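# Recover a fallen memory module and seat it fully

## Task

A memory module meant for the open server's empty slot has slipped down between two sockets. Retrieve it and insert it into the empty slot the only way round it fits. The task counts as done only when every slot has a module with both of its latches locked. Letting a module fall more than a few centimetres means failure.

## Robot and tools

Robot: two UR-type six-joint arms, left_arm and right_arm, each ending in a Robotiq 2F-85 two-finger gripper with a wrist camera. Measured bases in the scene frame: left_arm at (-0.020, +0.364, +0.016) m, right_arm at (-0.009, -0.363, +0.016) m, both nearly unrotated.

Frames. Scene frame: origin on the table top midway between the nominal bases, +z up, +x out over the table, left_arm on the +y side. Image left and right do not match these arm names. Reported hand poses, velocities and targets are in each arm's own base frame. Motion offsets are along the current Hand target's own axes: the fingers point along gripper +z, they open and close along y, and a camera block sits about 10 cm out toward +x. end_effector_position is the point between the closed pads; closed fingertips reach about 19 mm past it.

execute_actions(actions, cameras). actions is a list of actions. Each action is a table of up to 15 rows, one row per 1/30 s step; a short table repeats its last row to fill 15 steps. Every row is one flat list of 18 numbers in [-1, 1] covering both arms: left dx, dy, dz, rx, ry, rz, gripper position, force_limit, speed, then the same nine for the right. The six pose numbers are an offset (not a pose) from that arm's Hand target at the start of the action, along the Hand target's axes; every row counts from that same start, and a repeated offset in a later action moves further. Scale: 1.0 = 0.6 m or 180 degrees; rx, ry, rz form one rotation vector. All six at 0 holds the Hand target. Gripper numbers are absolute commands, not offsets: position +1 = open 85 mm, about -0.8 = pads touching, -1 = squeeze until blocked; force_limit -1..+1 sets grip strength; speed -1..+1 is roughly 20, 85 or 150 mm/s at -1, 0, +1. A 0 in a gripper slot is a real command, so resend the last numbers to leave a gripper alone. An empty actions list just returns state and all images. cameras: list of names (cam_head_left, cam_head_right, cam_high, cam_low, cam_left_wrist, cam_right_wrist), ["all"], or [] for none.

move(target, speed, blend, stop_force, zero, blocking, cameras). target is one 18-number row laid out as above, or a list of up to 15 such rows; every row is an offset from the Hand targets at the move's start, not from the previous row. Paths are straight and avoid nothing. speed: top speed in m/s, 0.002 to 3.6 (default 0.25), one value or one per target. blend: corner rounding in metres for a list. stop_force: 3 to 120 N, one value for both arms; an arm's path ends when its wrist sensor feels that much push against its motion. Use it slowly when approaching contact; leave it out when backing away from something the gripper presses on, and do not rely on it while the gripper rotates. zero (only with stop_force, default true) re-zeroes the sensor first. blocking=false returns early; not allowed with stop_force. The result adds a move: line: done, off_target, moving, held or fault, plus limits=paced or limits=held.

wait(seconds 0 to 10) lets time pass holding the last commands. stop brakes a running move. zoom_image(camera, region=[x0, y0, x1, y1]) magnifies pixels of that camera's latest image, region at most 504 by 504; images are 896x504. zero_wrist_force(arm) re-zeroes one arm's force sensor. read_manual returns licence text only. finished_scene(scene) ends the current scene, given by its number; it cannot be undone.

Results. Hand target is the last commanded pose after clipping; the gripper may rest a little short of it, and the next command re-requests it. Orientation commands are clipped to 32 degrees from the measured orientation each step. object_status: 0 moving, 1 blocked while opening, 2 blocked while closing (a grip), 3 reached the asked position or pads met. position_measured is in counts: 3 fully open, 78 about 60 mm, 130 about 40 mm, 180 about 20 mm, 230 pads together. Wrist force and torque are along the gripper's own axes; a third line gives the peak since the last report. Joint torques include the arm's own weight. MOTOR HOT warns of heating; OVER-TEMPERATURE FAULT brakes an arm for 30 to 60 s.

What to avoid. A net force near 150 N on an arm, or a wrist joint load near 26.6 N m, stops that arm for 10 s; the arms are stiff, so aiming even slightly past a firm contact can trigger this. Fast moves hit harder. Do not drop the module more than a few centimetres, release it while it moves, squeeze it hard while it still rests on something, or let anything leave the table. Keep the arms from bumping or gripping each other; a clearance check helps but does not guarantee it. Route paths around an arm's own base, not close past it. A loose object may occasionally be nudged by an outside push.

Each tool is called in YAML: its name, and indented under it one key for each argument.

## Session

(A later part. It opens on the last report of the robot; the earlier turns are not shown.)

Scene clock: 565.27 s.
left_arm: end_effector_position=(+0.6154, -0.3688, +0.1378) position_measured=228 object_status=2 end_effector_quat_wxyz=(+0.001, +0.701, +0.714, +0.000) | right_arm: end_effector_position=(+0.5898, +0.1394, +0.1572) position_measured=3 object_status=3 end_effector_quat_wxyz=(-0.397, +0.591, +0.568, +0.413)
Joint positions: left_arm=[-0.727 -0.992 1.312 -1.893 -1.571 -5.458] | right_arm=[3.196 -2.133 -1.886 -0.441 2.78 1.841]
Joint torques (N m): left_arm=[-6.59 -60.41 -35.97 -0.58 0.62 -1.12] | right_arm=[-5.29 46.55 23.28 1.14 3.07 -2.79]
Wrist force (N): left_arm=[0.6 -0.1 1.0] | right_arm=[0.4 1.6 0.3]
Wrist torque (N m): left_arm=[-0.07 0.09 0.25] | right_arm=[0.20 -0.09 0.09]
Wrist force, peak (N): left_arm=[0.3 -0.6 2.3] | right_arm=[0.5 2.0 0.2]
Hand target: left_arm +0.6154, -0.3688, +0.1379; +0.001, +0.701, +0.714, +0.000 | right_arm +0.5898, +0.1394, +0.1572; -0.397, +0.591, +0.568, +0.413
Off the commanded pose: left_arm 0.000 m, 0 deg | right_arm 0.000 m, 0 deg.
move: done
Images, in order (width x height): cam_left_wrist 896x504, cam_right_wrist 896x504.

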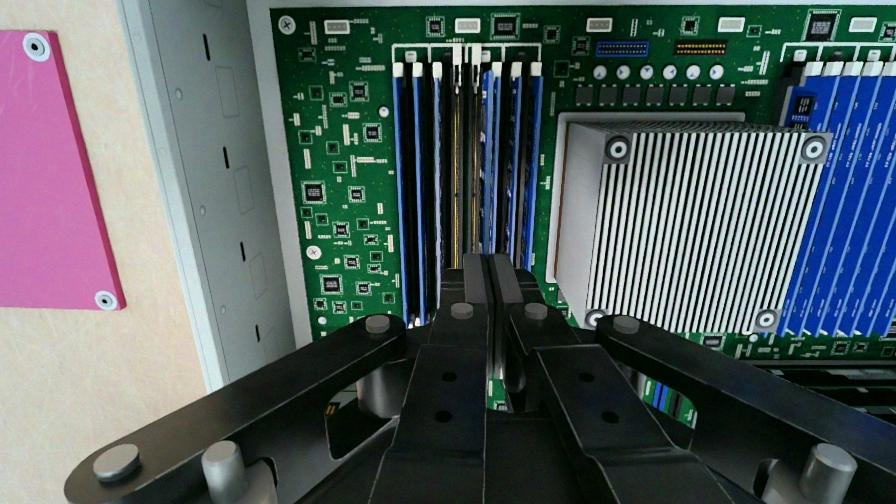

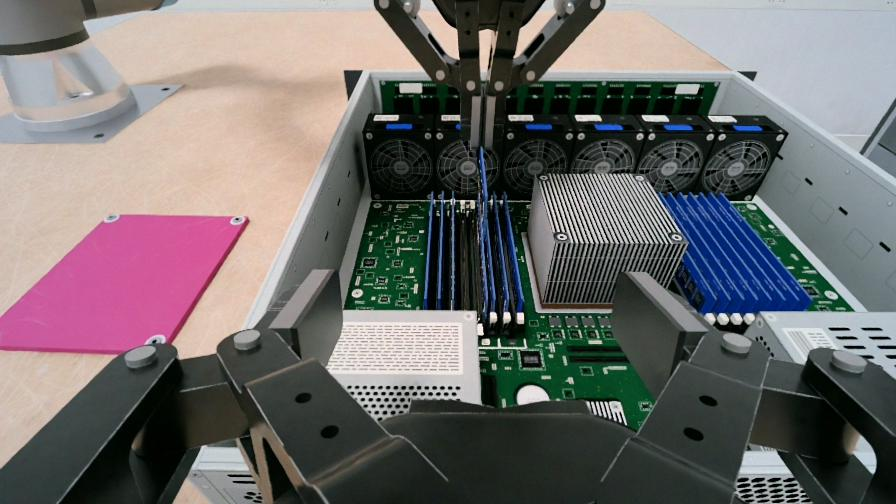

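move:
  target:
    - [0,-0.0154,0.0,0,0,0,-1,-0.5,-1,0,0,0,0,0,0,1,-0.5,0]
    - [0,-0.0154,0.05,0,0,0,-1,-0.5,-1,0,0,0,0,0,0,1,-0.5,0]
  speed: 0.06
  cameras: ["cam_left_wrist","cam_right_wrist"]

zoom_image:
  camera: "cam_right_wrist"
  region: [400, 130, 560, 330]

zoom_image:
  camera: "cam_left_wrist"
  region: [400, 20, 580, 270]

Scene clock: 575.23 s.
left_arm: end_effector_position=(+0.6062, -0.3690, +0.1081) position_measured=228 object_status=2 end_effector_quat_wxyz=(+0.001, +0.701, +0.714, +0.000) | right_arm: end_effector_position=(+0.5898, +0.1394, +0.1572) position_measured=3 object_status=3 end_effector_quat_wxyz=(-0.397, +0.591, +0.568, +0.413)
Joint positions: left_arm=[-0.736 -0.984 1.381 -1.969 -1.571 -5.467] | right_arm=[3.196 -2.133 -1.886 -0.441 2.78 1.841]
Joint torques (N m): left_arm=[-9.64 -39.85 -11.39 -5.47 0.48 -1.54] | right_arm=[-4.52 46.95 22.98 1.25 3.16 -2.71]
Wrist force (N): left_arm=[0.2 -0.2 1.5] | right_arm=[0.4 1.7 0.3]
Wrist torque (N m): left_arm=[-0.07 0.13 0.27] | right_arm=[0.22 -0.11 0.08]
Wrist force, peak (N): left_arm=[0.1 -0.1 2.2] | right_arm=[0.5 2.1 0.2]
Hand target: left_arm +0.6062, -0.3690, +0.1079; +0.001, +0.701, +0.714, +0.000 | right_arm +0.5898, +0.1394, +0.1572; -0.397, +0.591, +0.568, +0.413
Off the commanded pose: left_arm 0.000 m, 0 deg | right_arm 0.000 m, 0 deg.
move: done
Images, in order (width x height): cam_left_wrist 896x504, cam_right_wrist 896x504.

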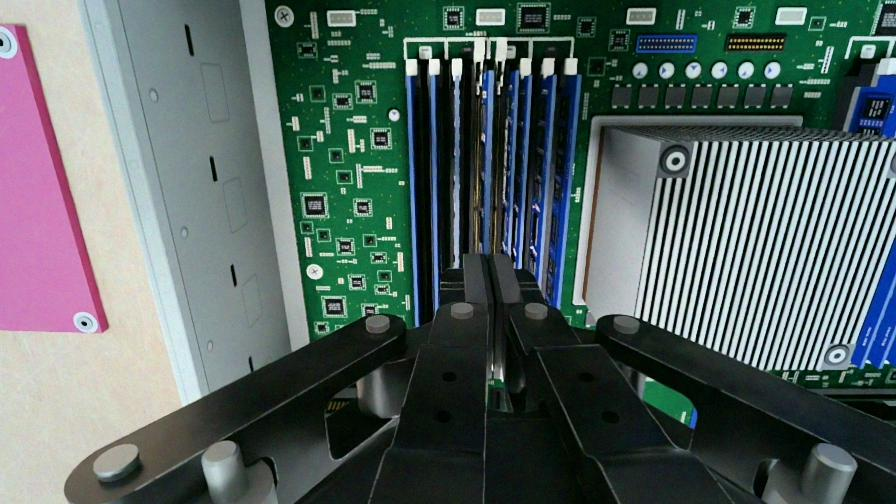

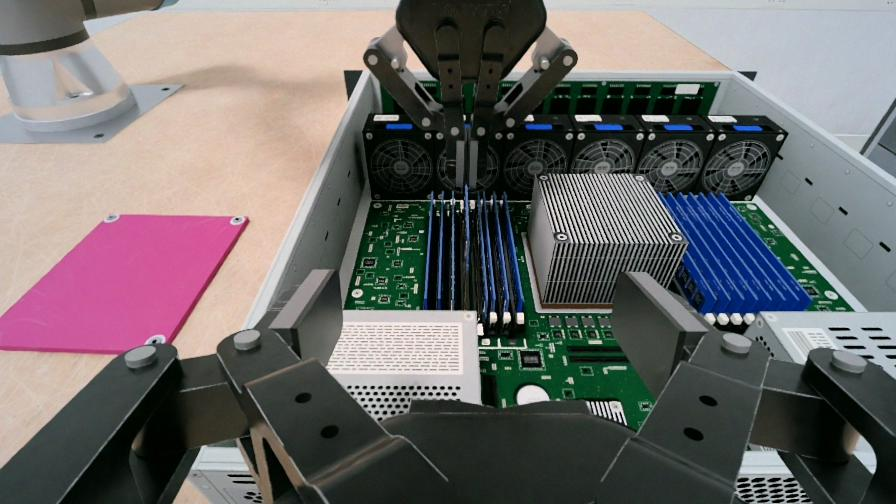

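Scaled by 2.520 from the camera's 896x504 image, which has a finer 1280x720 frame.

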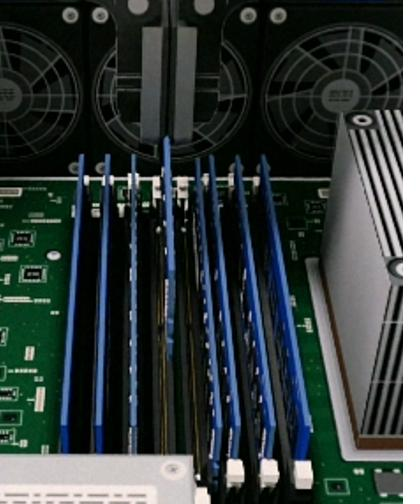

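Scaled by 2.016 from the camera's 896x504 image, which has a finer 1280x720 frame.

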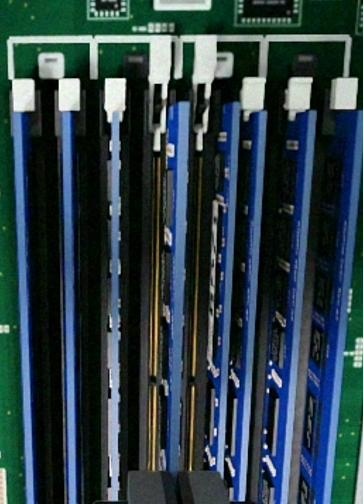

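move:
  target: [0,0,0.045,0,0,0,-1,-0.5,-1,0,0,0,0,0,0,1,-0.5,0]
  speed: 0.05
  cameras: ["cam_left_wrist","cam_right_wrist"]

zoom_image:
  camera: "cam_right_wrist"
  region: [400, 180, 540, 330]

zoom_image:
  camera: "cam_left_wrist"
  region: [420, 20, 580, 260]

Scene clock: 591.70 s.
left_arm: end_effector_position=(+0.6062, -0.3691, +0.0811) position_measured=228 object_status=2 end_effector_quat_wxyz=(+0.001, +0.701, +0.714, +0.000) | right_arm: end_effector_position=(+0.5898, +0.1394, +0.1572) position_measured=3 object_status=3 end_effector_quat_wxyz=(-0.397, +0.591, +0.568, +0.413)
Joint positions: left_arm=[-0.736 -0.958 1.412 -2.027 -1.571 -5.467] | right_arm=[3.196 -2.133 -1.886 -0.441 2.78 1.841]
Joint torques (N m): left_arm=[-3.28 -39.59 -10.48 -5.57 0.78 -0.41] | right_arm=[-4.68 46.87 23.03 1.09 3.07 -2.75]
Wrist force (N): left_arm=[0.3 -0.3 1.4] | right_arm=[0.3 1.7 0.2]
Wrist torque (N m): left_arm=[-0.08 0.14 0.28] | right_arm=[0.22 -0.08 0.09]
Wrist force, peak (N): left_arm=[0.4 -0.2 1.7] | right_arm=[0.6 1.9 0.2]
Hand target: left_arm +0.6062, -0.3691, +0.0809; +0.001, +0.701, +0.714, +0.000 | right_arm +0.5898, +0.1394, +0.1572; -0.397, +0.591, +0.568, +0.413
Off the commanded pose: left_arm 0.000 m, 0 deg | right_arm 0.000 m, 0 deg.
move: done
Images, in order (width x height): cam_left_wrist 896x504, cam_right_wrist 896x504.

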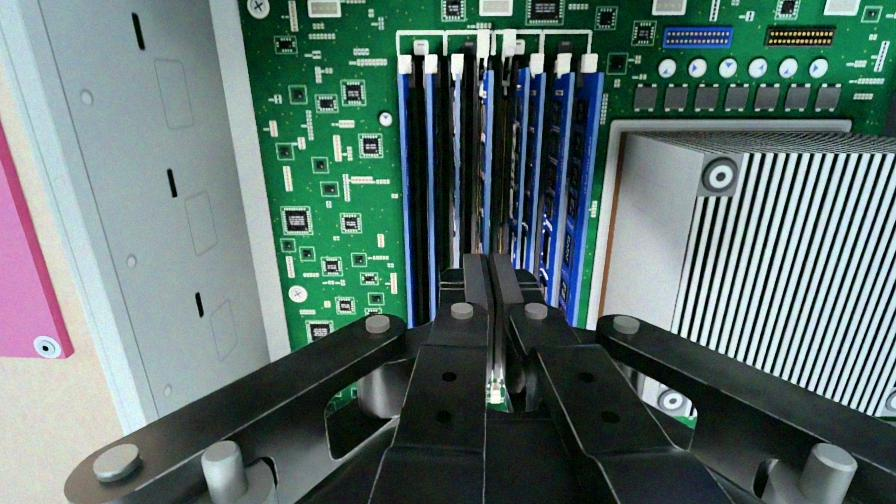

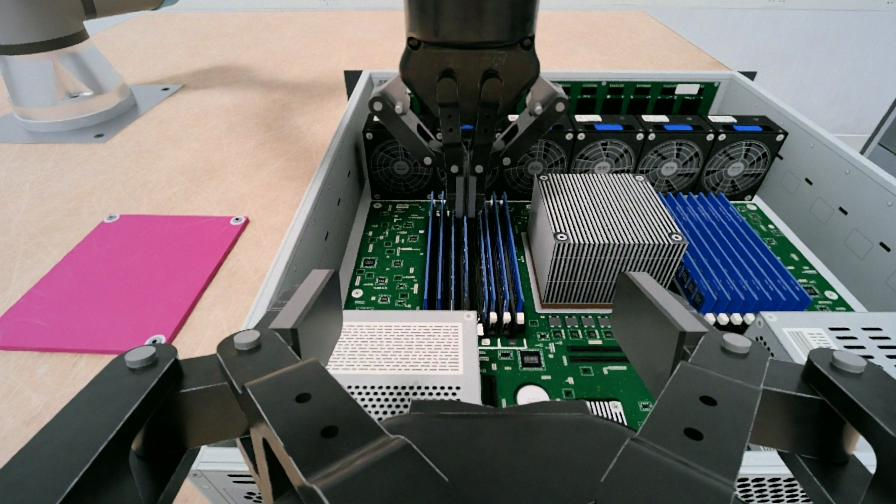

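Scaled by 3.360 from the camera's 896x504 image, which has a finer 1280x720 frame.

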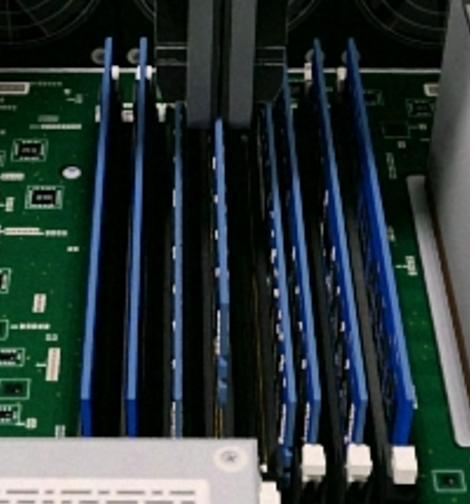

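Scaled by 2.100 from the camera's 896x504 image, which has a finer 1280x720 frame.

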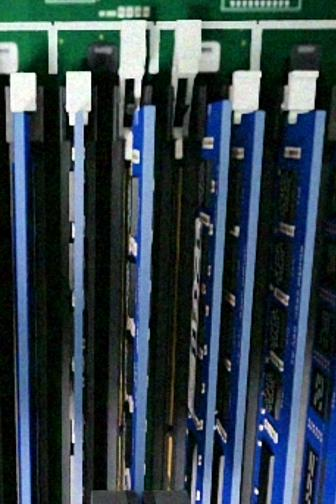

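move:
  target: [0,0,0.0403,0,0,0,-1,-0.5,-1,0,0,0,0,0,0,1,-0.5,0]
  speed: 0.012
  stop_force: 8
  cameras: ["cam_left_wrist","cam_right_wrist"]

zoom_image:
  camera: "cam_right_wrist"
  region: [400, 180, 540, 330]

Scene clock: 600.23 s.
left_arm: end_effector_position=(+0.6063, -0.3691, +0.0568) position_measured=228 object_status=2 end_effector_quat_wxyz=(+0.001, +0.701, +0.714, +0.000) | right_arm: end_effector_position=(+0.5898, +0.1394, +0.1572) position_measured=3 object_status=3 end_effector_quat_wxyz=(-0.397, +0.591, +0.568, +0.413)
Joint positions: left_arm=[-0.736 -0.931 1.436 -2.078 -1.571 -5.467] | right_arm=[3.196 -2.133 -1.886 -0.441 2.78 1.841]
Joint torques (N m): left_arm=[5.17 -36.99 -7.16 -4.96 0.47 1.12] | right_arm=[-4.4 47.44 23.15 1.28 3.08 -2.85]
Wrist force (N): left_arm=[1.4 -0.1 -3.8] | right_arm=[0.2 1.8 0.3]
Wrist torque (N m): left_arm=[-0.06 0.12 0.27] | right_arm=[0.24 -0.08 0.09]
Wrist force, peak (N): left_arm=[1.4 0.1 -5.5] | right_arm=[0.6 2.0 0.2]
Hand target: left_arm +0.6063, -0.3691, +0.0568; +0.001, +0.701, +0.714, +0.000 | right_arm +0.5898, +0.1394, +0.1572; -0.397, +0.591, +0.568, +0.413
Off the commanded pose: left_arm 0.000 m, 0 deg | right_arm 0.000 m, 0 deg.
move: done
Images, in order (width x height): cam_left_wrist 896x504, cam_right_wrist 896x504.

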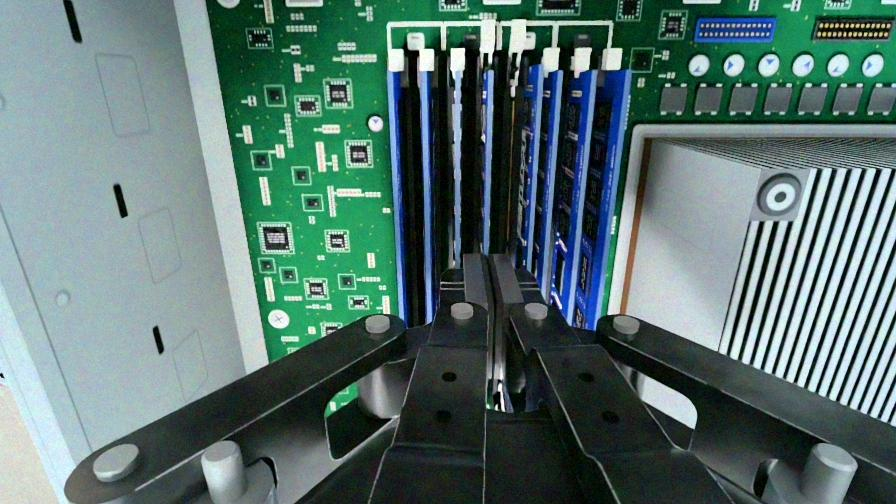

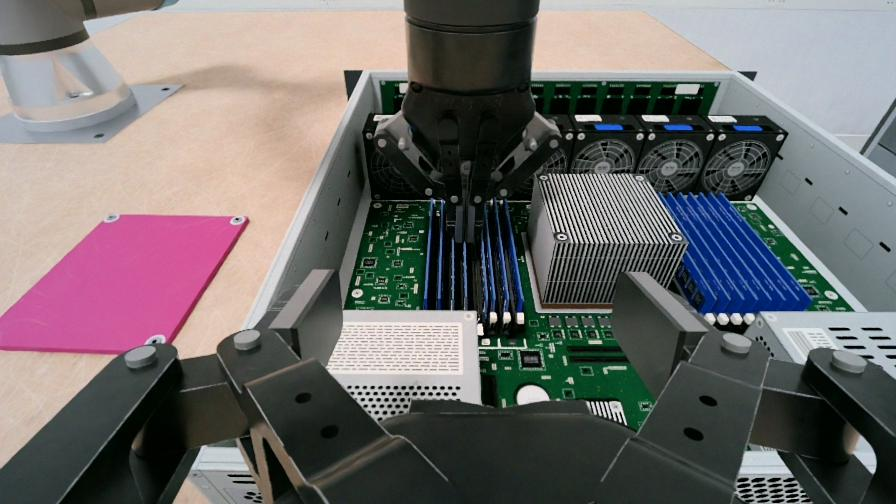

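Scaled by 3.360 from the camera's 896x504 image, which has a finer 1280x720 frame.

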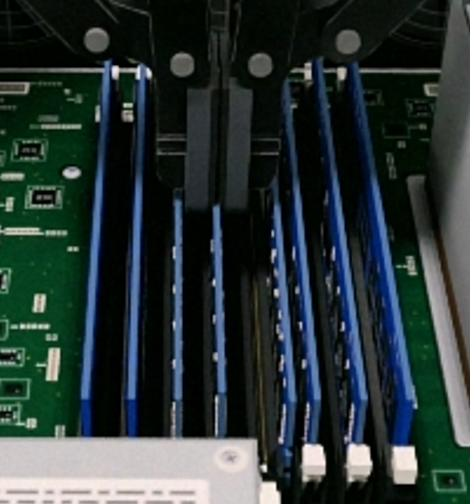

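move:
  target: [0,0,0,0,0,0,-0.735,-0.5,-1,0,0,0,0,0,0,1,-0.5,0]

move:
  target: [0,0,-0.025,0,0,0,-0.735,-0.5,-1,0,0,0,0,0,0,1,-0.5,0]
  speed: 0.03

move:
  target: [0,0,0,0,0,0,-1,-0.5,-0.5,0,0,0,0,0,0,1,-0.5,0]
  cameras: ["cam_left_wrist","cam_right_wrist"]

zoom_image:
  camera: "cam_right_wrist"
  region: [400, 180, 540, 330]

Scene clock: 608.13 s.
left_arm: end_effector_position=(+0.6062, -0.3691, +0.0567) position_measured=221 object_status=3 end_effector_quat_wxyz=(+0.001, +0.701, +0.714, +0.000) | right_arm: end_effector_position=(+0.5898, +0.1394, +0.1572) position_measured=3 object_status=3 end_effector_quat_wxyz=(-0.397, +0.591, +0.568, +0.413)
Joint positions: left_arm=[-0.736 -0.931 1.436 -2.078 -1.571 -5.467] | right_arm=[3.196 -2.133 -1.886 -0.441 2.78 1.841]
Joint torques (N m): left_arm=[5.48 -48.19 -13.89 -4.6 0.6 1.27] | right_arm=[-4.93 46.98 23.45 1.3 3.08 -2.89]
Wrist force (N): left_arm=[0.2 0.0 1.0] | right_arm=[0.4 1.5 0.3]
Wrist torque (N m): left_arm=[-0.05 0.13 0.28] | right_arm=[0.19 -0.08 0.09]
Wrist force, peak (N): left_arm=[1.5 0.0 -5.8] | right_arm=[0.5 1.9 0.4]
Hand target: left_arm +0.6063, -0.3691, +0.0568; +0.001, +0.701, +0.714, +0.000 | right_arm +0.5898, +0.1394, +0.1572; -0.397, +0.591, +0.568, +0.413
Off the commanded pose: left_arm 0.000 m, 0 deg | right_arm 0.000 m, 0 deg.
move: done

Scene clock: 609.07 s.
left_arm: end_effector_position=(+0.6062, -0.3691, +0.0716) position_measured=221 object_status=3 end_effector_quat_wxyz=(+0.001, +0.701, +0.714, +0.000) | right_arm: end_effector_position=(+0.5898, +0.1394, +0.1572) position_measured=3 object_status=3 end_effector_quat_wxyz=(-0.397, +0.591, +0.568, +0.413)
Joint positions: left_arm=[-0.736 -0.947 1.422 -2.047 -1.571 -5.467] | right_arm=[3.196 -2.133 -1.886 -0.441 2.78 1.841]
Joint torques (N m): left_arm=[5 -60.78 -34.71 -0.74 0.75 1.18] | right_arm=[-4.04 46.8 22.97 1.29 3.11 -2.71]
Wrist force (N): left_arm=[0.0 -0.3 0.7] | right_arm=[0.3 1.7 0.0]
Wrist torque (N m): left_arm=[-0.11 0.18 0.28] | right_arm=[0.21 -0.07 0.09]
Wrist force, peak (N): left_arm=[0.0 -0.2 1.4] | right_arm=[0.0 1.9 0.3]
Hand target: left_arm +0.6062, -0.3691, +0.0718; +0.001, +0.701, +0.714, +0.000 | right_arm +0.5898, +0.1394, +0.1572; -0.397, +0.591, +0.568, +0.413
Off the commanded pose: left_arm 0.000 m, 0 deg | right_arm 0.000 m, 0 deg.
move: done

Scene clock: 609.57 s.
left_arm: end_effector_position=(+0.6062, -0.3691, +0.0717) position_measured=231 object_status=3 end_effector_quat_wxyz=(+0.001, +0.701, +0.714, +0.000) | right_arm: end_effector_position=(+0.5898, +0.1394, +0.1572) position_measured=3 object_status=3 end_effector_quat_wxyz=(-0.397, +0.591, +0.568, +0.413)
Joint positions: left_arm=[-0.736 -0.948 1.422 -2.047 -1.571 -5.467] | right_arm=[3.196 -2.133 -1.886 -0.441 2.78 1.841]
Joint torques (N m): left_arm=[4.61 -60.5 -34.66 -0.35 0.71 0.87] | right_arm=[-4.04 47.05 23.45 1.24 3.2 -2.76]
Wrist force (N): left_arm=[0.3 -0.2 0.6] | right_arm=[0.5 1.8 0.4]
Wrist torque (N m): left_arm=[-0.08 0.12 0.28] | right_arm=[0.22 -0.10 0.09]
Wrist force, peak (N): left_arm=[0.3 -0.2 1.2] | right_arm=[0.5 1.8 0.4]
Hand target: left_arm +0.6062, -0.3691, +0.0718; +0.001, +0.701, +0.714, +0.000 | right_arm +0.5898, +0.1394, +0.1572; -0.397, +0.591, +0.568, +0.413
Off the commanded pose: left_arm 0.000 m, 0 deg | right_arm 0.000 m, 0 deg.
move: done
Images, in order (width x height): cam_left_wrist 896x504, cam_right_wrist 896x504.

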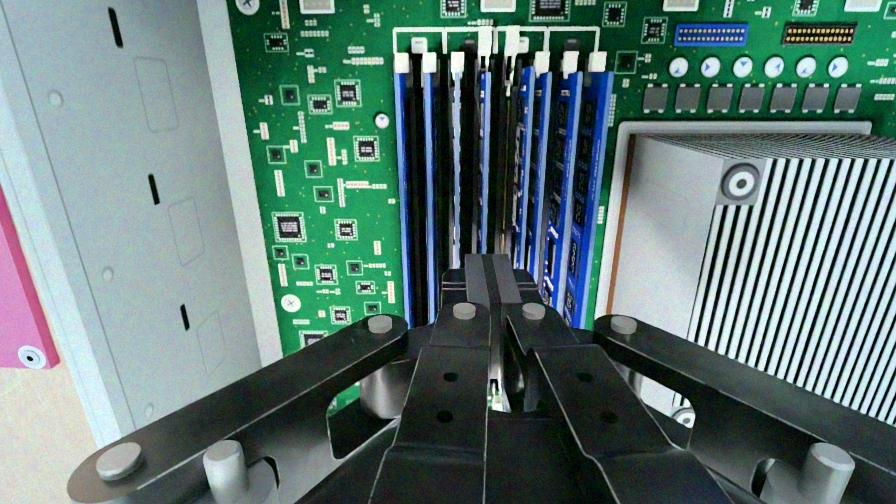

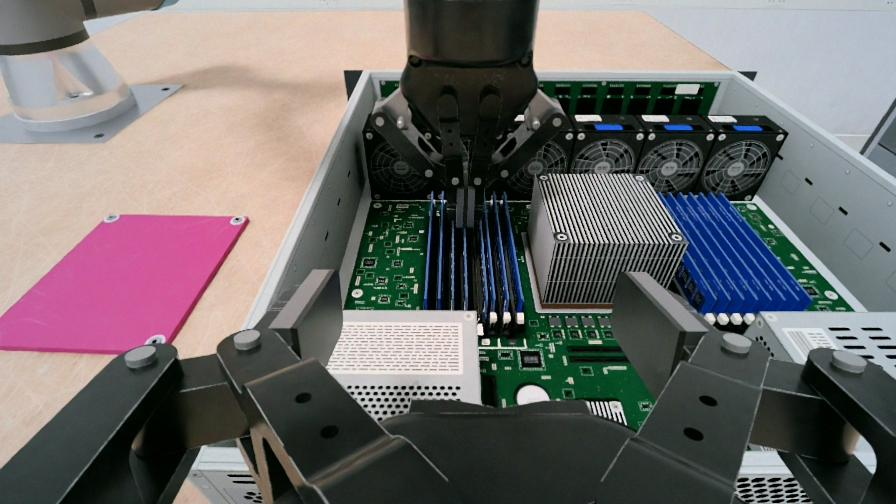

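Scaled by 3.360 from the camera's 896x504 image, which has a finer 1280x720 frame.

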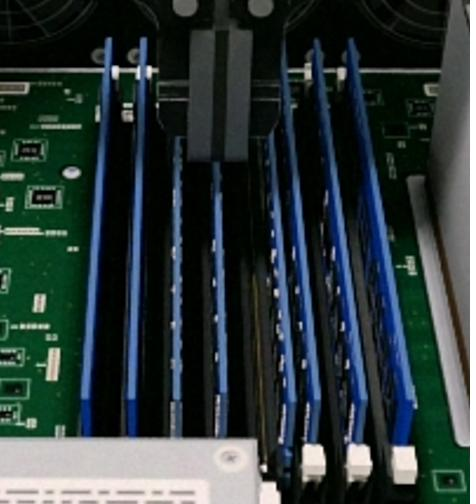

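move:
  target: [0,0,0.035,0,0,0,-1,-0.5,-0.5,0,0,0,0,0,0,1,-0.5,0]
  speed: 0.012
  stop_force: 75

move:
  target:
    - [0,0,-0.015,0,0,0,-1,-0.5,-0.5,0,0,0,0,0,0,1,-0.5,0]
    - [0.07,0,-0.015,0,0,0,-1,-0.5,-0.5,0,0,0,0,0,0,1,-0.5,0]
  speed: 0.06

move:
  target: [0,0,0.03,0,0,0,-1,-0.5,-0.5,0,0,0,0,0,0,1,-0.5,0]
  speed: 0.012
  stop_force: 75

move:
  target:
    - [0,0,-0.015,0,0,0,-1,-0.5,-0.5,0,0,0,0,0,0,1,-0.5,0]
    - [-0.14,0,-0.015,0,0,0,-1,-0.5,-0.5,0,0,0,0,0,0,1,-0.5,0]
  speed: 0.06

move:
  target: [0,0,0.03,0,0,0,-1,-0.5,-0.5,0,0,0,0,0,0,1,-0.5,0]
  speed: 0.012
  stop_force: 75

move:
  target: [0,0,-0.025,0,0,0,-1,-0.5,-0.5,0,0,0,0,0,0,1,-0.5,0]
  speed: 0.06
  cameras: ["cam_left_wrist","cam_right_wrist"]

Scene clock: 622.83 s.
left_arm: end_effector_position=(+0.6064, -0.3692, +0.0569) position_measured=231 object_status=3 end_effector_quat_wxyz=(+0.001, +0.701, +0.714, +0.000) | right_arm: end_effector_position=(+0.5898, +0.1394, +0.1572) position_measured=3 object_status=3 end_effector_quat_wxyz=(-0.397, +0.591, +0.568, +0.413)
Joint positions: left_arm=[-0.736 -0.931 1.436 -2.078 -1.571 -5.467] | right_arm=[3.196 -2.133 -1.886 -0.441 2.78 1.841]
Joint torques (N m): left_arm=[-2.88 -20.97 -11.16 1.14 -2.01 0.23] | right_arm=[-3.74 47.26 22.61 1.28 3.09 -2.84]
Wrist force (N): left_arm=[7.1 -0.5 -57.8] | right_arm=[0.3 1.5 0.1]
Wrist torque (N m): left_arm=[-0.09 0.04 0.28] | right_arm=[0.19 -0.09 0.09]
Wrist force, peak (N): left_arm=[15.6 -2.0 -77.8] | right_arm=[0.5 1.9 0.1]
Hand target: left_arm +0.6064, -0.3692, +0.0569; +0.001, +0.701, +0.714, +0.000 (not the last commanded pose) | right_arm +0.5898, +0.1394, +0.1572; -0.397, +0.591, +0.568, +0.413
Off the commanded pose: left_arm 0.006 m, 0 deg | right_arm 0.000 m, 0 deg.
move: contact (left_arm)

Scene clock: 624.73 s.
left_arm: end_effector_position=(+0.6056, -0.3274, +0.0658) position_measured=231 object_status=3 end_effector_quat_wxyz=(+0.001, +0.701, +0.714, +0.000) | right_arm: end_effector_position=(+0.5898, +0.1394, +0.1572) position_measured=3 object_status=3 end_effector_quat_wxyz=(-0.397, +0.591, +0.568, +0.413)
Joint positions: left_arm=[-0.69 -0.986 1.505 -2.092 -1.571 -5.421] | right_arm=[3.196 -2.133 -1.886 -0.441 2.78 1.841]
Joint torques (N m): left_arm=[7.83 -60.59 -10.17 -5.2 -0.74 1.36] | right_arm=[-2.96 46.83 23.17 1.35 3.14 -2.83]
Wrist force (N): left_arm=[0.1 -0.1 0.9] | right_arm=[0.5 1.5 0.3]
Wrist torque (N m): left_arm=[-0.07 0.15 0.12] | right_arm=[0.18 -0.12 0.10]
Wrist force, peak (N): left_arm=[7.0 -0.5 -59.5] | right_arm=[0.4 1.9 0.5]
Hand target: left_arm +0.6056, -0.3272, +0.0658; +0.001, +0.701, +0.714, +0.000 | right_arm +0.5898, +0.1394, +0.1572; -0.397, +0.591, +0.568, +0.413
Off the commanded pose: left_arm 0.000 m, 0 deg | right_arm 0.000 m, 0 deg.
move: done

Scene clock: 626.93 s.
left_arm: end_effector_position=(+0.6058, -0.3273, +0.0565) position_measured=231 object_status=3 end_effector_quat_wxyz=(+0.002, +0.701, +0.714, +0.000) | right_arm: end_effector_position=(+0.5898, +0.1394, +0.1572) position_measured=3 object_status=3 end_effector_quat_wxyz=(-0.397, +0.591, +0.568, +0.413)
Joint positions: left_arm=[-0.69 -0.975 1.514 -2.113 -1.571 -5.421] | right_arm=[3.196 -2.133 -1.886 -0.441 2.78 1.841]
Joint torques (N m): left_arm=[0.49 -11.81 -8.6 2.8 -0.65 1.48] | right_arm=[-3.72 46.52 23.3 1.23 3.07 -2.88]
Wrist force (N): left_arm=[10.9 -8.2 -72.7] | right_arm=[0.3 1.6 0.0]
Wrist torque (N m): left_arm=[0.04 0.00 0.13] | right_arm=[0.20 -0.08 0.09]
Wrist force, peak (N): left_arm=[16.1 -10.3 -87.9] | right_arm=[0.7 1.8 0.4]
Hand target: left_arm +0.6058, -0.3273, +0.0565; +0.002, +0.701, +0.714, +0.000 (not the last commanded pose) | right_arm +0.5898, +0.1394, +0.1572; -0.397, +0.591, +0.568, +0.413
Off the commanded pose: left_arm 0.009 m, 0 deg | right_arm 0.000 m, 0 deg.
move: contact (left_arm)

Scene clock: 629.57 s.
left_arm: end_effector_position=(+0.6074, -0.4111, +0.0657) position_measured=231 object_status=3 end_effector_quat_wxyz=(+0.002, +0.701, +0.714, +0.000) | right_arm: end_effector_position=(+0.5898, +0.1394, +0.1572) position_measured=3 object_status=3 end_effector_quat_wxyz=(-0.397, +0.591, +0.568, +0.413)
Joint positions: left_arm=[-0.778 -0.89 1.34 -2.024 -1.57 -5.509] | right_arm=[3.196 -2.133 -1.886 -0.441 2.78 1.841]
Joint torques (N m): left_arm=[-9.58 -43.12 -34.78 -0.74 1.52 -1.55] | right_arm=[-3.57 46.83 22.71 1.28 3.1 -2.78]
Wrist force (N): left_arm=[0.1 -0.1 1.3] | right_arm=[0.1 1.6 0.2]
Wrist torque (N m): left_arm=[-0.07 0.16 0.27] | right_arm=[0.20 -0.06 0.09]
Wrist force, peak (N): left_arm=[10.9 -7.9 -73.0] | right_arm=[0.5 1.9 0.1]
Hand target: left_arm +0.6074, -0.4113, +0.0657; +0.002, +0.701, +0.714, +0.000 | right_arm +0.5898, +0.1394, +0.1572; -0.397, +0.591, +0.568, +0.413
Off the commanded pose: left_arm 0.000 m, 0 deg | right_arm 0.000 m, 0 deg.
move: done

Scene clock: 631.73 s.
left_arm: end_effector_position=(+0.6076, -0.4114, +0.0567) position_measured=231 object_status=3 end_effector_quat_wxyz=(+0.002, +0.701, +0.714, +0.000) | right_arm: end_effector_position=(+0.5898, +0.1394, +0.1572) position_measured=3 object_status=3 end_effector_quat_wxyz=(-0.397, +0.591, +0.568, +0.413)
Joint positions: left_arm=[-0.778 -0.88 1.348 -2.043 -1.57 -5.509] | right_arm=[3.196 -2.133 -1.886 -0.441 2.78 1.841]
Joint torques (N m): left_arm=[-9.98 -15.07 -9.99 2.13 -0.56 -1.57] | right_arm=[-3.43 46.38 23.17 1.21 3.2 -2.62]
Wrist force (N): left_arm=[12.8 -8.4 -70.1] | right_arm=[0.4 1.7 0.2]
Wrist torque (N m): left_arm=[0.05 0.00 0.27] | right_arm=[0.21 -0.10 0.09]
Wrist force, peak (N): left_arm=[18.8 -10.6 -84.1] | right_arm=[0.5 2.0 0.2]
Hand target: left_arm +0.6076, -0.4114, +0.0567; +0.002, +0.701, +0.714, +0.000 (not the last commanded pose) | right_arm +0.5898, +0.1394, +0.1572; -0.397, +0.591, +0.568, +0.413
Off the commanded pose: left_arm 0.009 m, 0 deg | right_arm 0.000 m, 0 deg.
move: contact (left_arm)

Scene clock: 632.63 s.
left_arm: end_effector_position=(+0.6075, -0.4114, +0.0716) position_measured=231 object_status=3 end_effector_quat_wxyz=(+0.002, +0.701, +0.714, +0.000) | right_arm: end_effector_position=(+0.5898, +0.1394, +0.1572) position_measured=3 object_status=3 end_effector_quat_wxyz=(-0.397, +0.591, +0.568, +0.413)
Joint positions: left_arm=[-0.778 -0.896 1.334 -2.013 -1.57 -5.509] | right_arm=[3.196 -2.133 -1.886 -0.441 2.78 1.841]
Joint torques (N m): left_arm=[-4.51 -63.79 -34.68 -0.65 0.02 -1.65] | right_arm=[-3.62 46.51 22.97 1.34 3.17 -2.75]
Wrist force (N): left_arm=[0.6 -0.3 1.1] | right_arm=[0.4 1.7 0.1]
Wrist torque (N m): left_arm=[-0.09 0.09 0.27] | right_arm=[0.21 -0.09 0.09]
Wrist force, peak (N): left_arm=[13.0 -8.5 -69.5] | right_arm=[0.6 1.7 0.2]
Hand target: left_arm +0.6075, -0.4114, +0.0717; +0.002, +0.701, +0.714, +0.000 | right_arm +0.5898, +0.1394, +0.1572; -0.397, +0.591, +0.568, +0.413
Off the commanded pose: left_arm 0.000 m, 0 deg | right_arm 0.000 m, 0 deg.
move: done
Images, in order (width x height): cam_left_wrist 896x504, cam_right_wrist 896x504.

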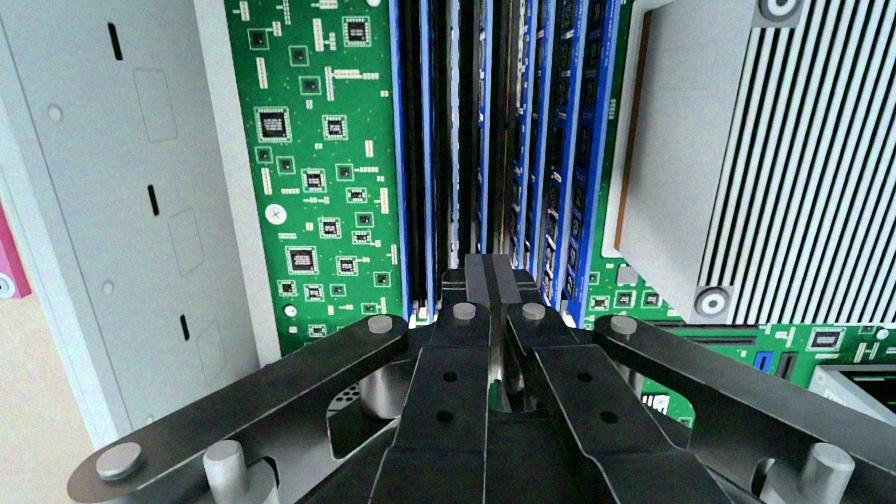

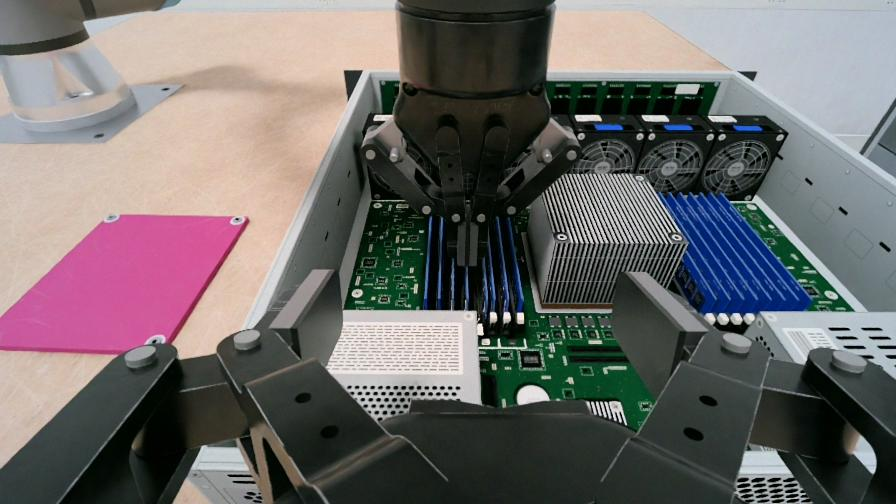

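move:
  target: [-0.0638,0.0303,0,0.0009,0.0009,0,-1,-0.5,-0.5,0,0,0,0,0,0,1,-0.5,0]
  speed: 0.06
  cameras: ["cam_left_wrist","cam_right_wrist"]

zoom_image:
  camera: "cam_left_wrist"
  region: [400, 180, 560, 300]

zoom_image:
  camera: "cam_right_wrist"
  region: [430, 230, 570, 350]

Scene clock: 650.63 s.
left_arm: end_effector_position=(+0.6264, -0.4492, +0.0719) position_measured=231 object_status=3 end_effector_quat_wxyz=(+0.000, +0.701, +0.714, +0.000) | right_arm: end_effector_position=(+0.5898, +0.1394, +0.1572) position_measured=3 object_status=3 end_effector_quat_wxyz=(-0.397, +0.591, +0.568, +0.413)
Joint positions: left_arm=[-0.796 -0.809 1.177 -1.939 -1.57 -5.527] | right_arm=[3.196 -2.133 -1.886 -0.441 2.78 1.841]
Joint torques (N m): left_arm=[-9.5 -44.6 -36.18 -0.58 -0.71 -1.6] | right_arm=[-2.38 46.72 23.49 1.34 3.12 -2.72]
Wrist force (N): left_arm=[0.0 -0.3 0.8] | right_arm=[0.2 1.6 0.3]
Wrist torque (N m): left_arm=[-0.10 0.17 0.27] | right_arm=[0.20 -0.05 0.09]
Wrist force, peak (N): left_arm=[0.5 -0.6 1.4] | right_arm=[0.2 2.0 0.1]
Hand target: left_arm +0.6264, -0.4493, +0.0719; +0.000, +0.701, +0.714, +0.000 | right_arm +0.5898, +0.1394, +0.1572; -0.397, +0.591, +0.568, +0.413
Off the commanded pose: left_arm 0.000 m, 0 deg | right_arm 0.000 m, 0 deg.
move: done
Images, in order (width x height): cam_left_wrist 896x504, cam_right_wrist 896x504.

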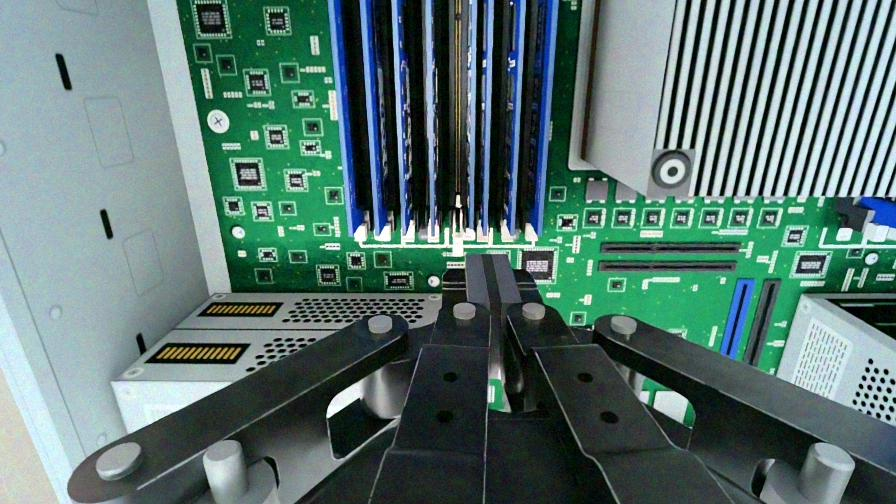

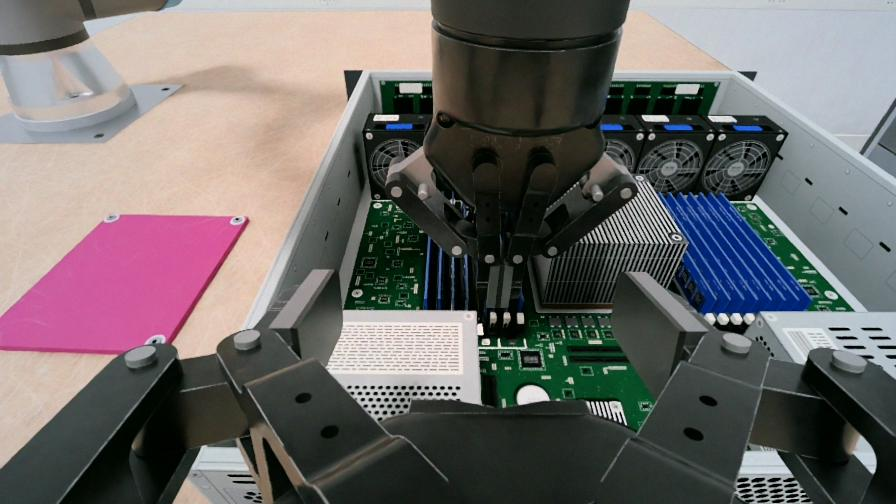

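Scaled by 3.150 from the camera's 896x504 image, which has a finer 1280x720 frame.

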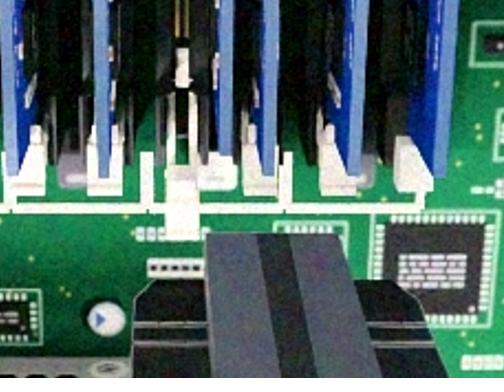

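Scaled by 3.600 from the camera's 896x504 image, which has a finer 1280x720 frame.

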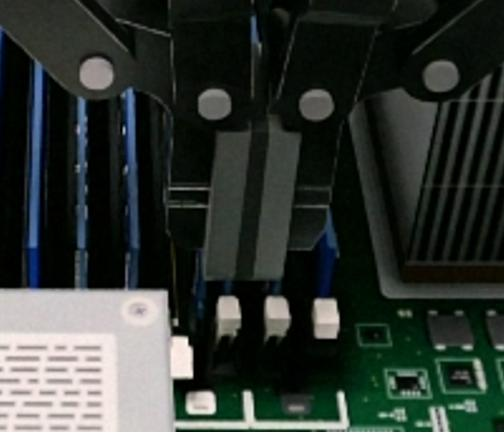

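move:
  target: [0,0.0006,0.046,0,0,0,-1,-0.5,-0.5,0,0,0,0,0,0,1,-0.5,0]
  speed: 0.015
  stop_force: 7

Scene clock: 663.53 s.
left_arm: end_effector_position=(+0.6268, -0.4493, +0.0463) position_measured=231 object_status=3 end_effector_quat_wxyz=(+0.000, +0.701, +0.714, +0.000) | right_arm: end_effector_position=(+0.5898, +0.1394, +0.1572) position_measured=3 object_status=3 end_effector_quat_wxyz=(-0.397, +0.591, +0.568, +0.413)
Joint positions: left_arm=[-0.796 -0.783 1.201 -1.989 -1.57 -5.527] | right_arm=[3.196 -2.133 -1.886 -0.441 2.78 1.841]
Joint torques (N m): left_arm=[6.47 -65.25 -33.78 -0.16 0.77 1.08] | right_arm=[-2.27 46.35 23.58 1.31 3.04 -2.69]
Wrist force (N): left_arm=[-1.1 -0.3 -3.3] | right_arm=[0.4 1.8 0.0]
Wrist torque (N m): left_arm=[-0.10 0.17 0.24] | right_arm=[0.22 -0.09 0.09]
Wrist force, peak (N): left_arm=[-2.7 -0.5 -9.4] | right_arm=[0.6 1.8 0.1]
Hand target: left_arm +0.6268, -0.4493, +0.0463; +0.000, +0.701, +0.714, +0.000 (not the last commanded pose) | right_arm +0.5898, +0.1394, +0.1572; -0.397, +0.591, +0.568, +0.413
Off the commanded pose: left_arm 0.002 m, 0 deg | right_arm 0.000 m, 0 deg.
move: contact (left_arm)

move:
  target:
    - [-0.0025,0,0.0058,0,0,0,-1,-0.5,-0.5,0,0,0,0,0,0,1,-0.5,0]
    - [-0.0117,0,0.0108,0,0,0,-1,-0.5,-0.5,0,0,0,0,0,0,1,-0.5,0]
  speed: 0.015
  stop_force: 45

move:
  target: [0,0,-0.055,0,0,0,-1,-0.5,-0.5,0,0,0,0,0,0,1,-0.5,0]
  speed: 0.08
  cameras: ["cam_left_wrist"]

zoom_image:
  camera: "cam_left_wrist"
  region: [380, 150, 560, 290]

Scene clock: 671.83 s.
left_arm: end_effector_position=(+0.6269, -0.4563, +0.0398) position_measured=231 object_status=3 end_effector_quat_wxyz=(+0.000, +0.701, +0.714, +0.000) | right_arm: end_effector_position=(+0.5898, +0.1394, +0.1572) position_measured=3 object_status=3 end_effector_quat_wxyz=(-0.397, +0.591, +0.568, +0.413)
Joint positions: left_arm=[-0.802 -0.766 1.188 -1.993 -1.57 -5.533] | right_arm=[3.196 -2.133 -1.886 -0.441 2.78 1.841]
Joint torques (N m): left_arm=[-6.09 -38.26 -28.83 2.11 2.14 -1.74] | right_arm=[-2.38 46.52 22.96 1.33 3.14 -2.77]
Wrist force (N): left_arm=[-8.7 1.7 -8.9] | right_arm=[0.3 1.7 0.2]
Wrist torque (N m): left_arm=[-0.13 0.39 0.29] | right_arm=[0.22 -0.07 0.09]
Wrist force, peak (N): left_arm=[-15.6 0.6 -23.8] | right_arm=[0.3 1.9 0.2]
Hand target: left_arm +0.6269, -0.4564, +0.0398; +0.000, +0.701, +0.714, +0.000 | right_arm +0.5898, +0.1394, +0.1572; -0.397, +0.591, +0.568, +0.413
Off the commanded pose: left_arm 0.000 m, 0 deg | right_arm 0.000 m, 0 deg.
move: done

Scene clock: 672.83 s.
left_arm: end_effector_position=(+0.6269, -0.4563, +0.0726) position_measured=231 object_status=3 end_effector_quat_wxyz=(+0.000, +0.701, +0.714, +0.000) | right_arm: end_effector_position=(+0.5898, +0.1394, +0.1572) position_measured=3 object_status=3 end_effector_quat_wxyz=(-0.397, +0.591, +0.568, +0.413)
Joint positions: left_arm=[-0.802 -0.798 1.156 -1.929 -1.57 -5.533] | right_arm=[3.196 -2.133 -1.886 -0.441 2.78 1.841]
Joint torques (N m): left_arm=[-6.34 -65.56 -34.62 -0.42 -0.59 -1.72] | right_arm=[-2.08 46.73 23.65 1.34 3.21 -2.86]
Wrist force (N): left_arm=[0.0 -0.4 0.8] | right_arm=[0.4 1.6 0.1]
Wrist torque (N m): left_arm=[-0.12 0.19 0.27] | right_arm=[0.20 -0.10 0.09]
Wrist force, peak (N): left_arm=[-8.7 1.8 -8.9] | right_arm=[0.4 1.9 0.0]
Hand target: left_arm +0.6269, -0.4563, +0.0728; +0.000, +0.701, +0.714, +0.000 | right_arm +0.5898, +0.1394, +0.1572; -0.397, +0.591, +0.568, +0.413
Off the commanded pose: left_arm 0.000 m, 0 deg | right_arm 0.000 m, 0 deg.
move: done
Images, in order (width x height): cam_left_wrist 896x504.

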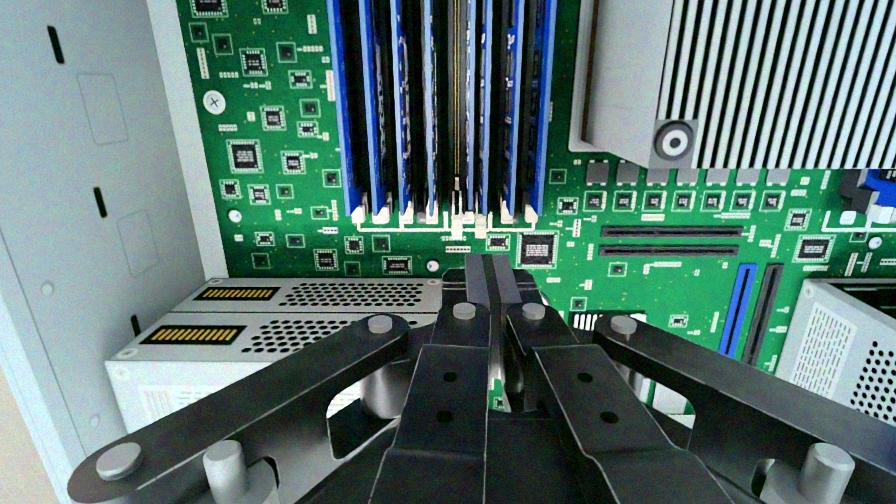

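Scaled by 2.800 from the camera's 896x504 image, which has a finer 1280x720 frame.

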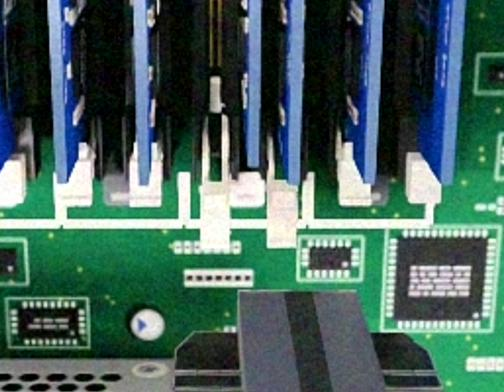

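move:
  target: [0.2745,-0.0012,0,0,0,0,-1,-0.5,-0.5,0,0,0,0,0,0,1,-0.5,0]
  speed: 0.12
  cameras: ["cam_right_wrist"]

zoom_image:
  camera: "cam_right_wrist"
  region: [420, 130, 540, 250]

Scene clock: 678.77 s.
left_arm: end_effector_position=(+0.6231, -0.2919, +0.0728) position_measured=231 object_status=3 end_effector_quat_wxyz=(+0.000, +0.701, +0.714, +0.000) | right_arm: end_effector_position=(+0.5898, +0.1394, +0.1572) position_measured=3 object_status=3 end_effector_quat_wxyz=(-0.397, +0.591, +0.568, +0.413)
Joint positions: left_arm=[-0.633 -0.994 1.498 -2.075 -1.57 -5.364] | right_arm=[3.196 -2.133 -1.886 -0.441 2.78 1.841]
Joint torques (N m): left_arm=[7.59 -58.79 -8.23 -5.42 -0.68 1.42] | right_arm=[-2.45 46.39 23.09 1.31 3.24 -2.7]
Wrist force (N): left_arm=[0.2 0.0 0.9] | right_arm=[0.3 1.7 0.2]
Wrist torque (N m): left_arm=[-0.06 0.14 0.12] | right_arm=[0.21 -0.09 0.09]
Wrist force, peak (N): left_arm=[1.5 -0.1 0.9] | right_arm=[0.2 1.9 -0.2]
Hand target: left_arm +0.6231, -0.2917, +0.0728; +0.000, +0.701, +0.714, +0.000 | right_arm +0.5898, +0.1394, +0.1572; -0.397, +0.591, +0.568, +0.413
Off the commanded pose: left_arm 0.000 m, 0 deg | right_arm 0.000 m, 0 deg.
move: done
Images, in order (width x height): cam_right_wrist 896x504.

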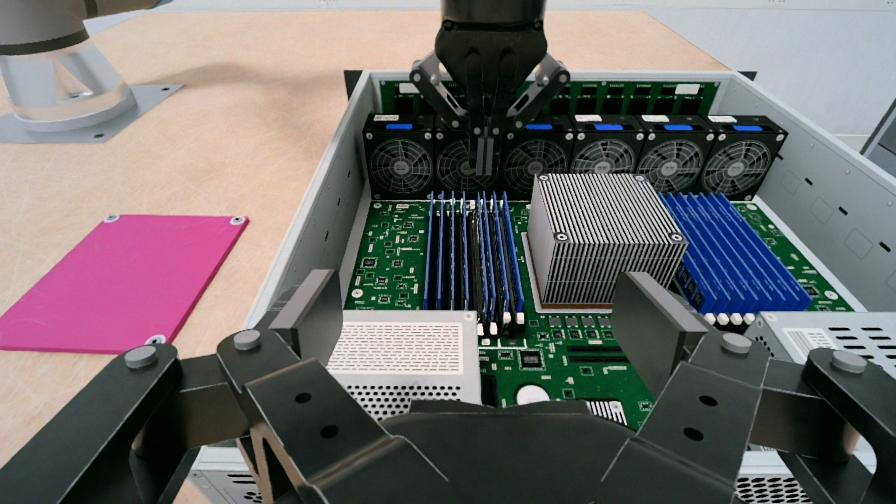

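Scaled by 4.200 from the camera's 896x504 image, which has a finer 1280x720 frame.

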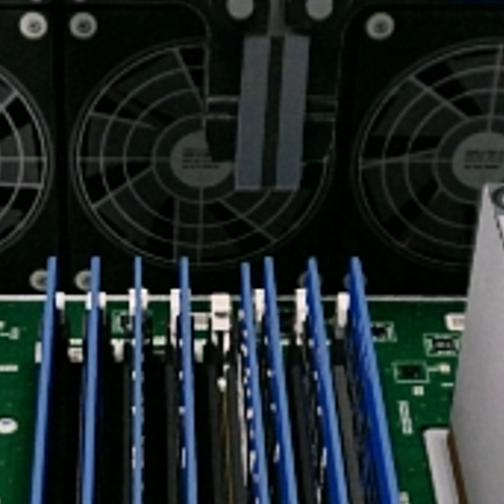

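move:
  target: [0,0,0.048,0,0,0,-1,-0.5,-0.5,0,0,0,0,0,0,1,-0.5,0]
  speed: 0.015
  stop_force: 7

Scene clock: 686.63 s.
left_arm: end_effector_position=(+0.6231, -0.2917, +0.0457) position_measured=231 object_status=3 end_effector_quat_wxyz=(+0.000, +0.700, +0.714, +0.000) | right_arm: end_effector_position=(+0.5898, +0.1394, +0.1572) position_measured=3 object_status=3 end_effector_quat_wxyz=(-0.397, +0.591, +0.568, +0.413)
Joint positions: left_arm=[-0.633 -0.962 1.523 -2.132 -1.57 -5.364] | right_arm=[3.196 -2.133 -1.886 -0.441 2.78 1.841]
Joint torques (N m): left_arm=[0.16 -56.87 -32.29 -0.65 -1.01 1.61] | right_arm=[-1.48 46.46 23.71 1.39 3.13 -2.72]
Wrist force (N): left_arm=[1.8 0.0 -2.9] | right_arm=[0.3 1.7 0.1]
Wrist torque (N m): left_arm=[-0.09 0.10 0.12] | right_arm=[0.22 -0.08 0.09]
Wrist force, peak (N): left_arm=[3.9 -0.4 -10.8] | right_arm=[0.4 1.9 0.2]
Hand target: left_arm +0.6231, -0.2917, +0.0457; +0.000, +0.701, +0.714, +0.000 (not the last commanded pose) | right_arm +0.5898, +0.1394, +0.1572; -0.397, +0.591, +0.568, +0.413
Off the commanded pose: left_arm 0.002 m, 0 deg | right_arm 0.000 m, 0 deg.
move: contact (left_arm)


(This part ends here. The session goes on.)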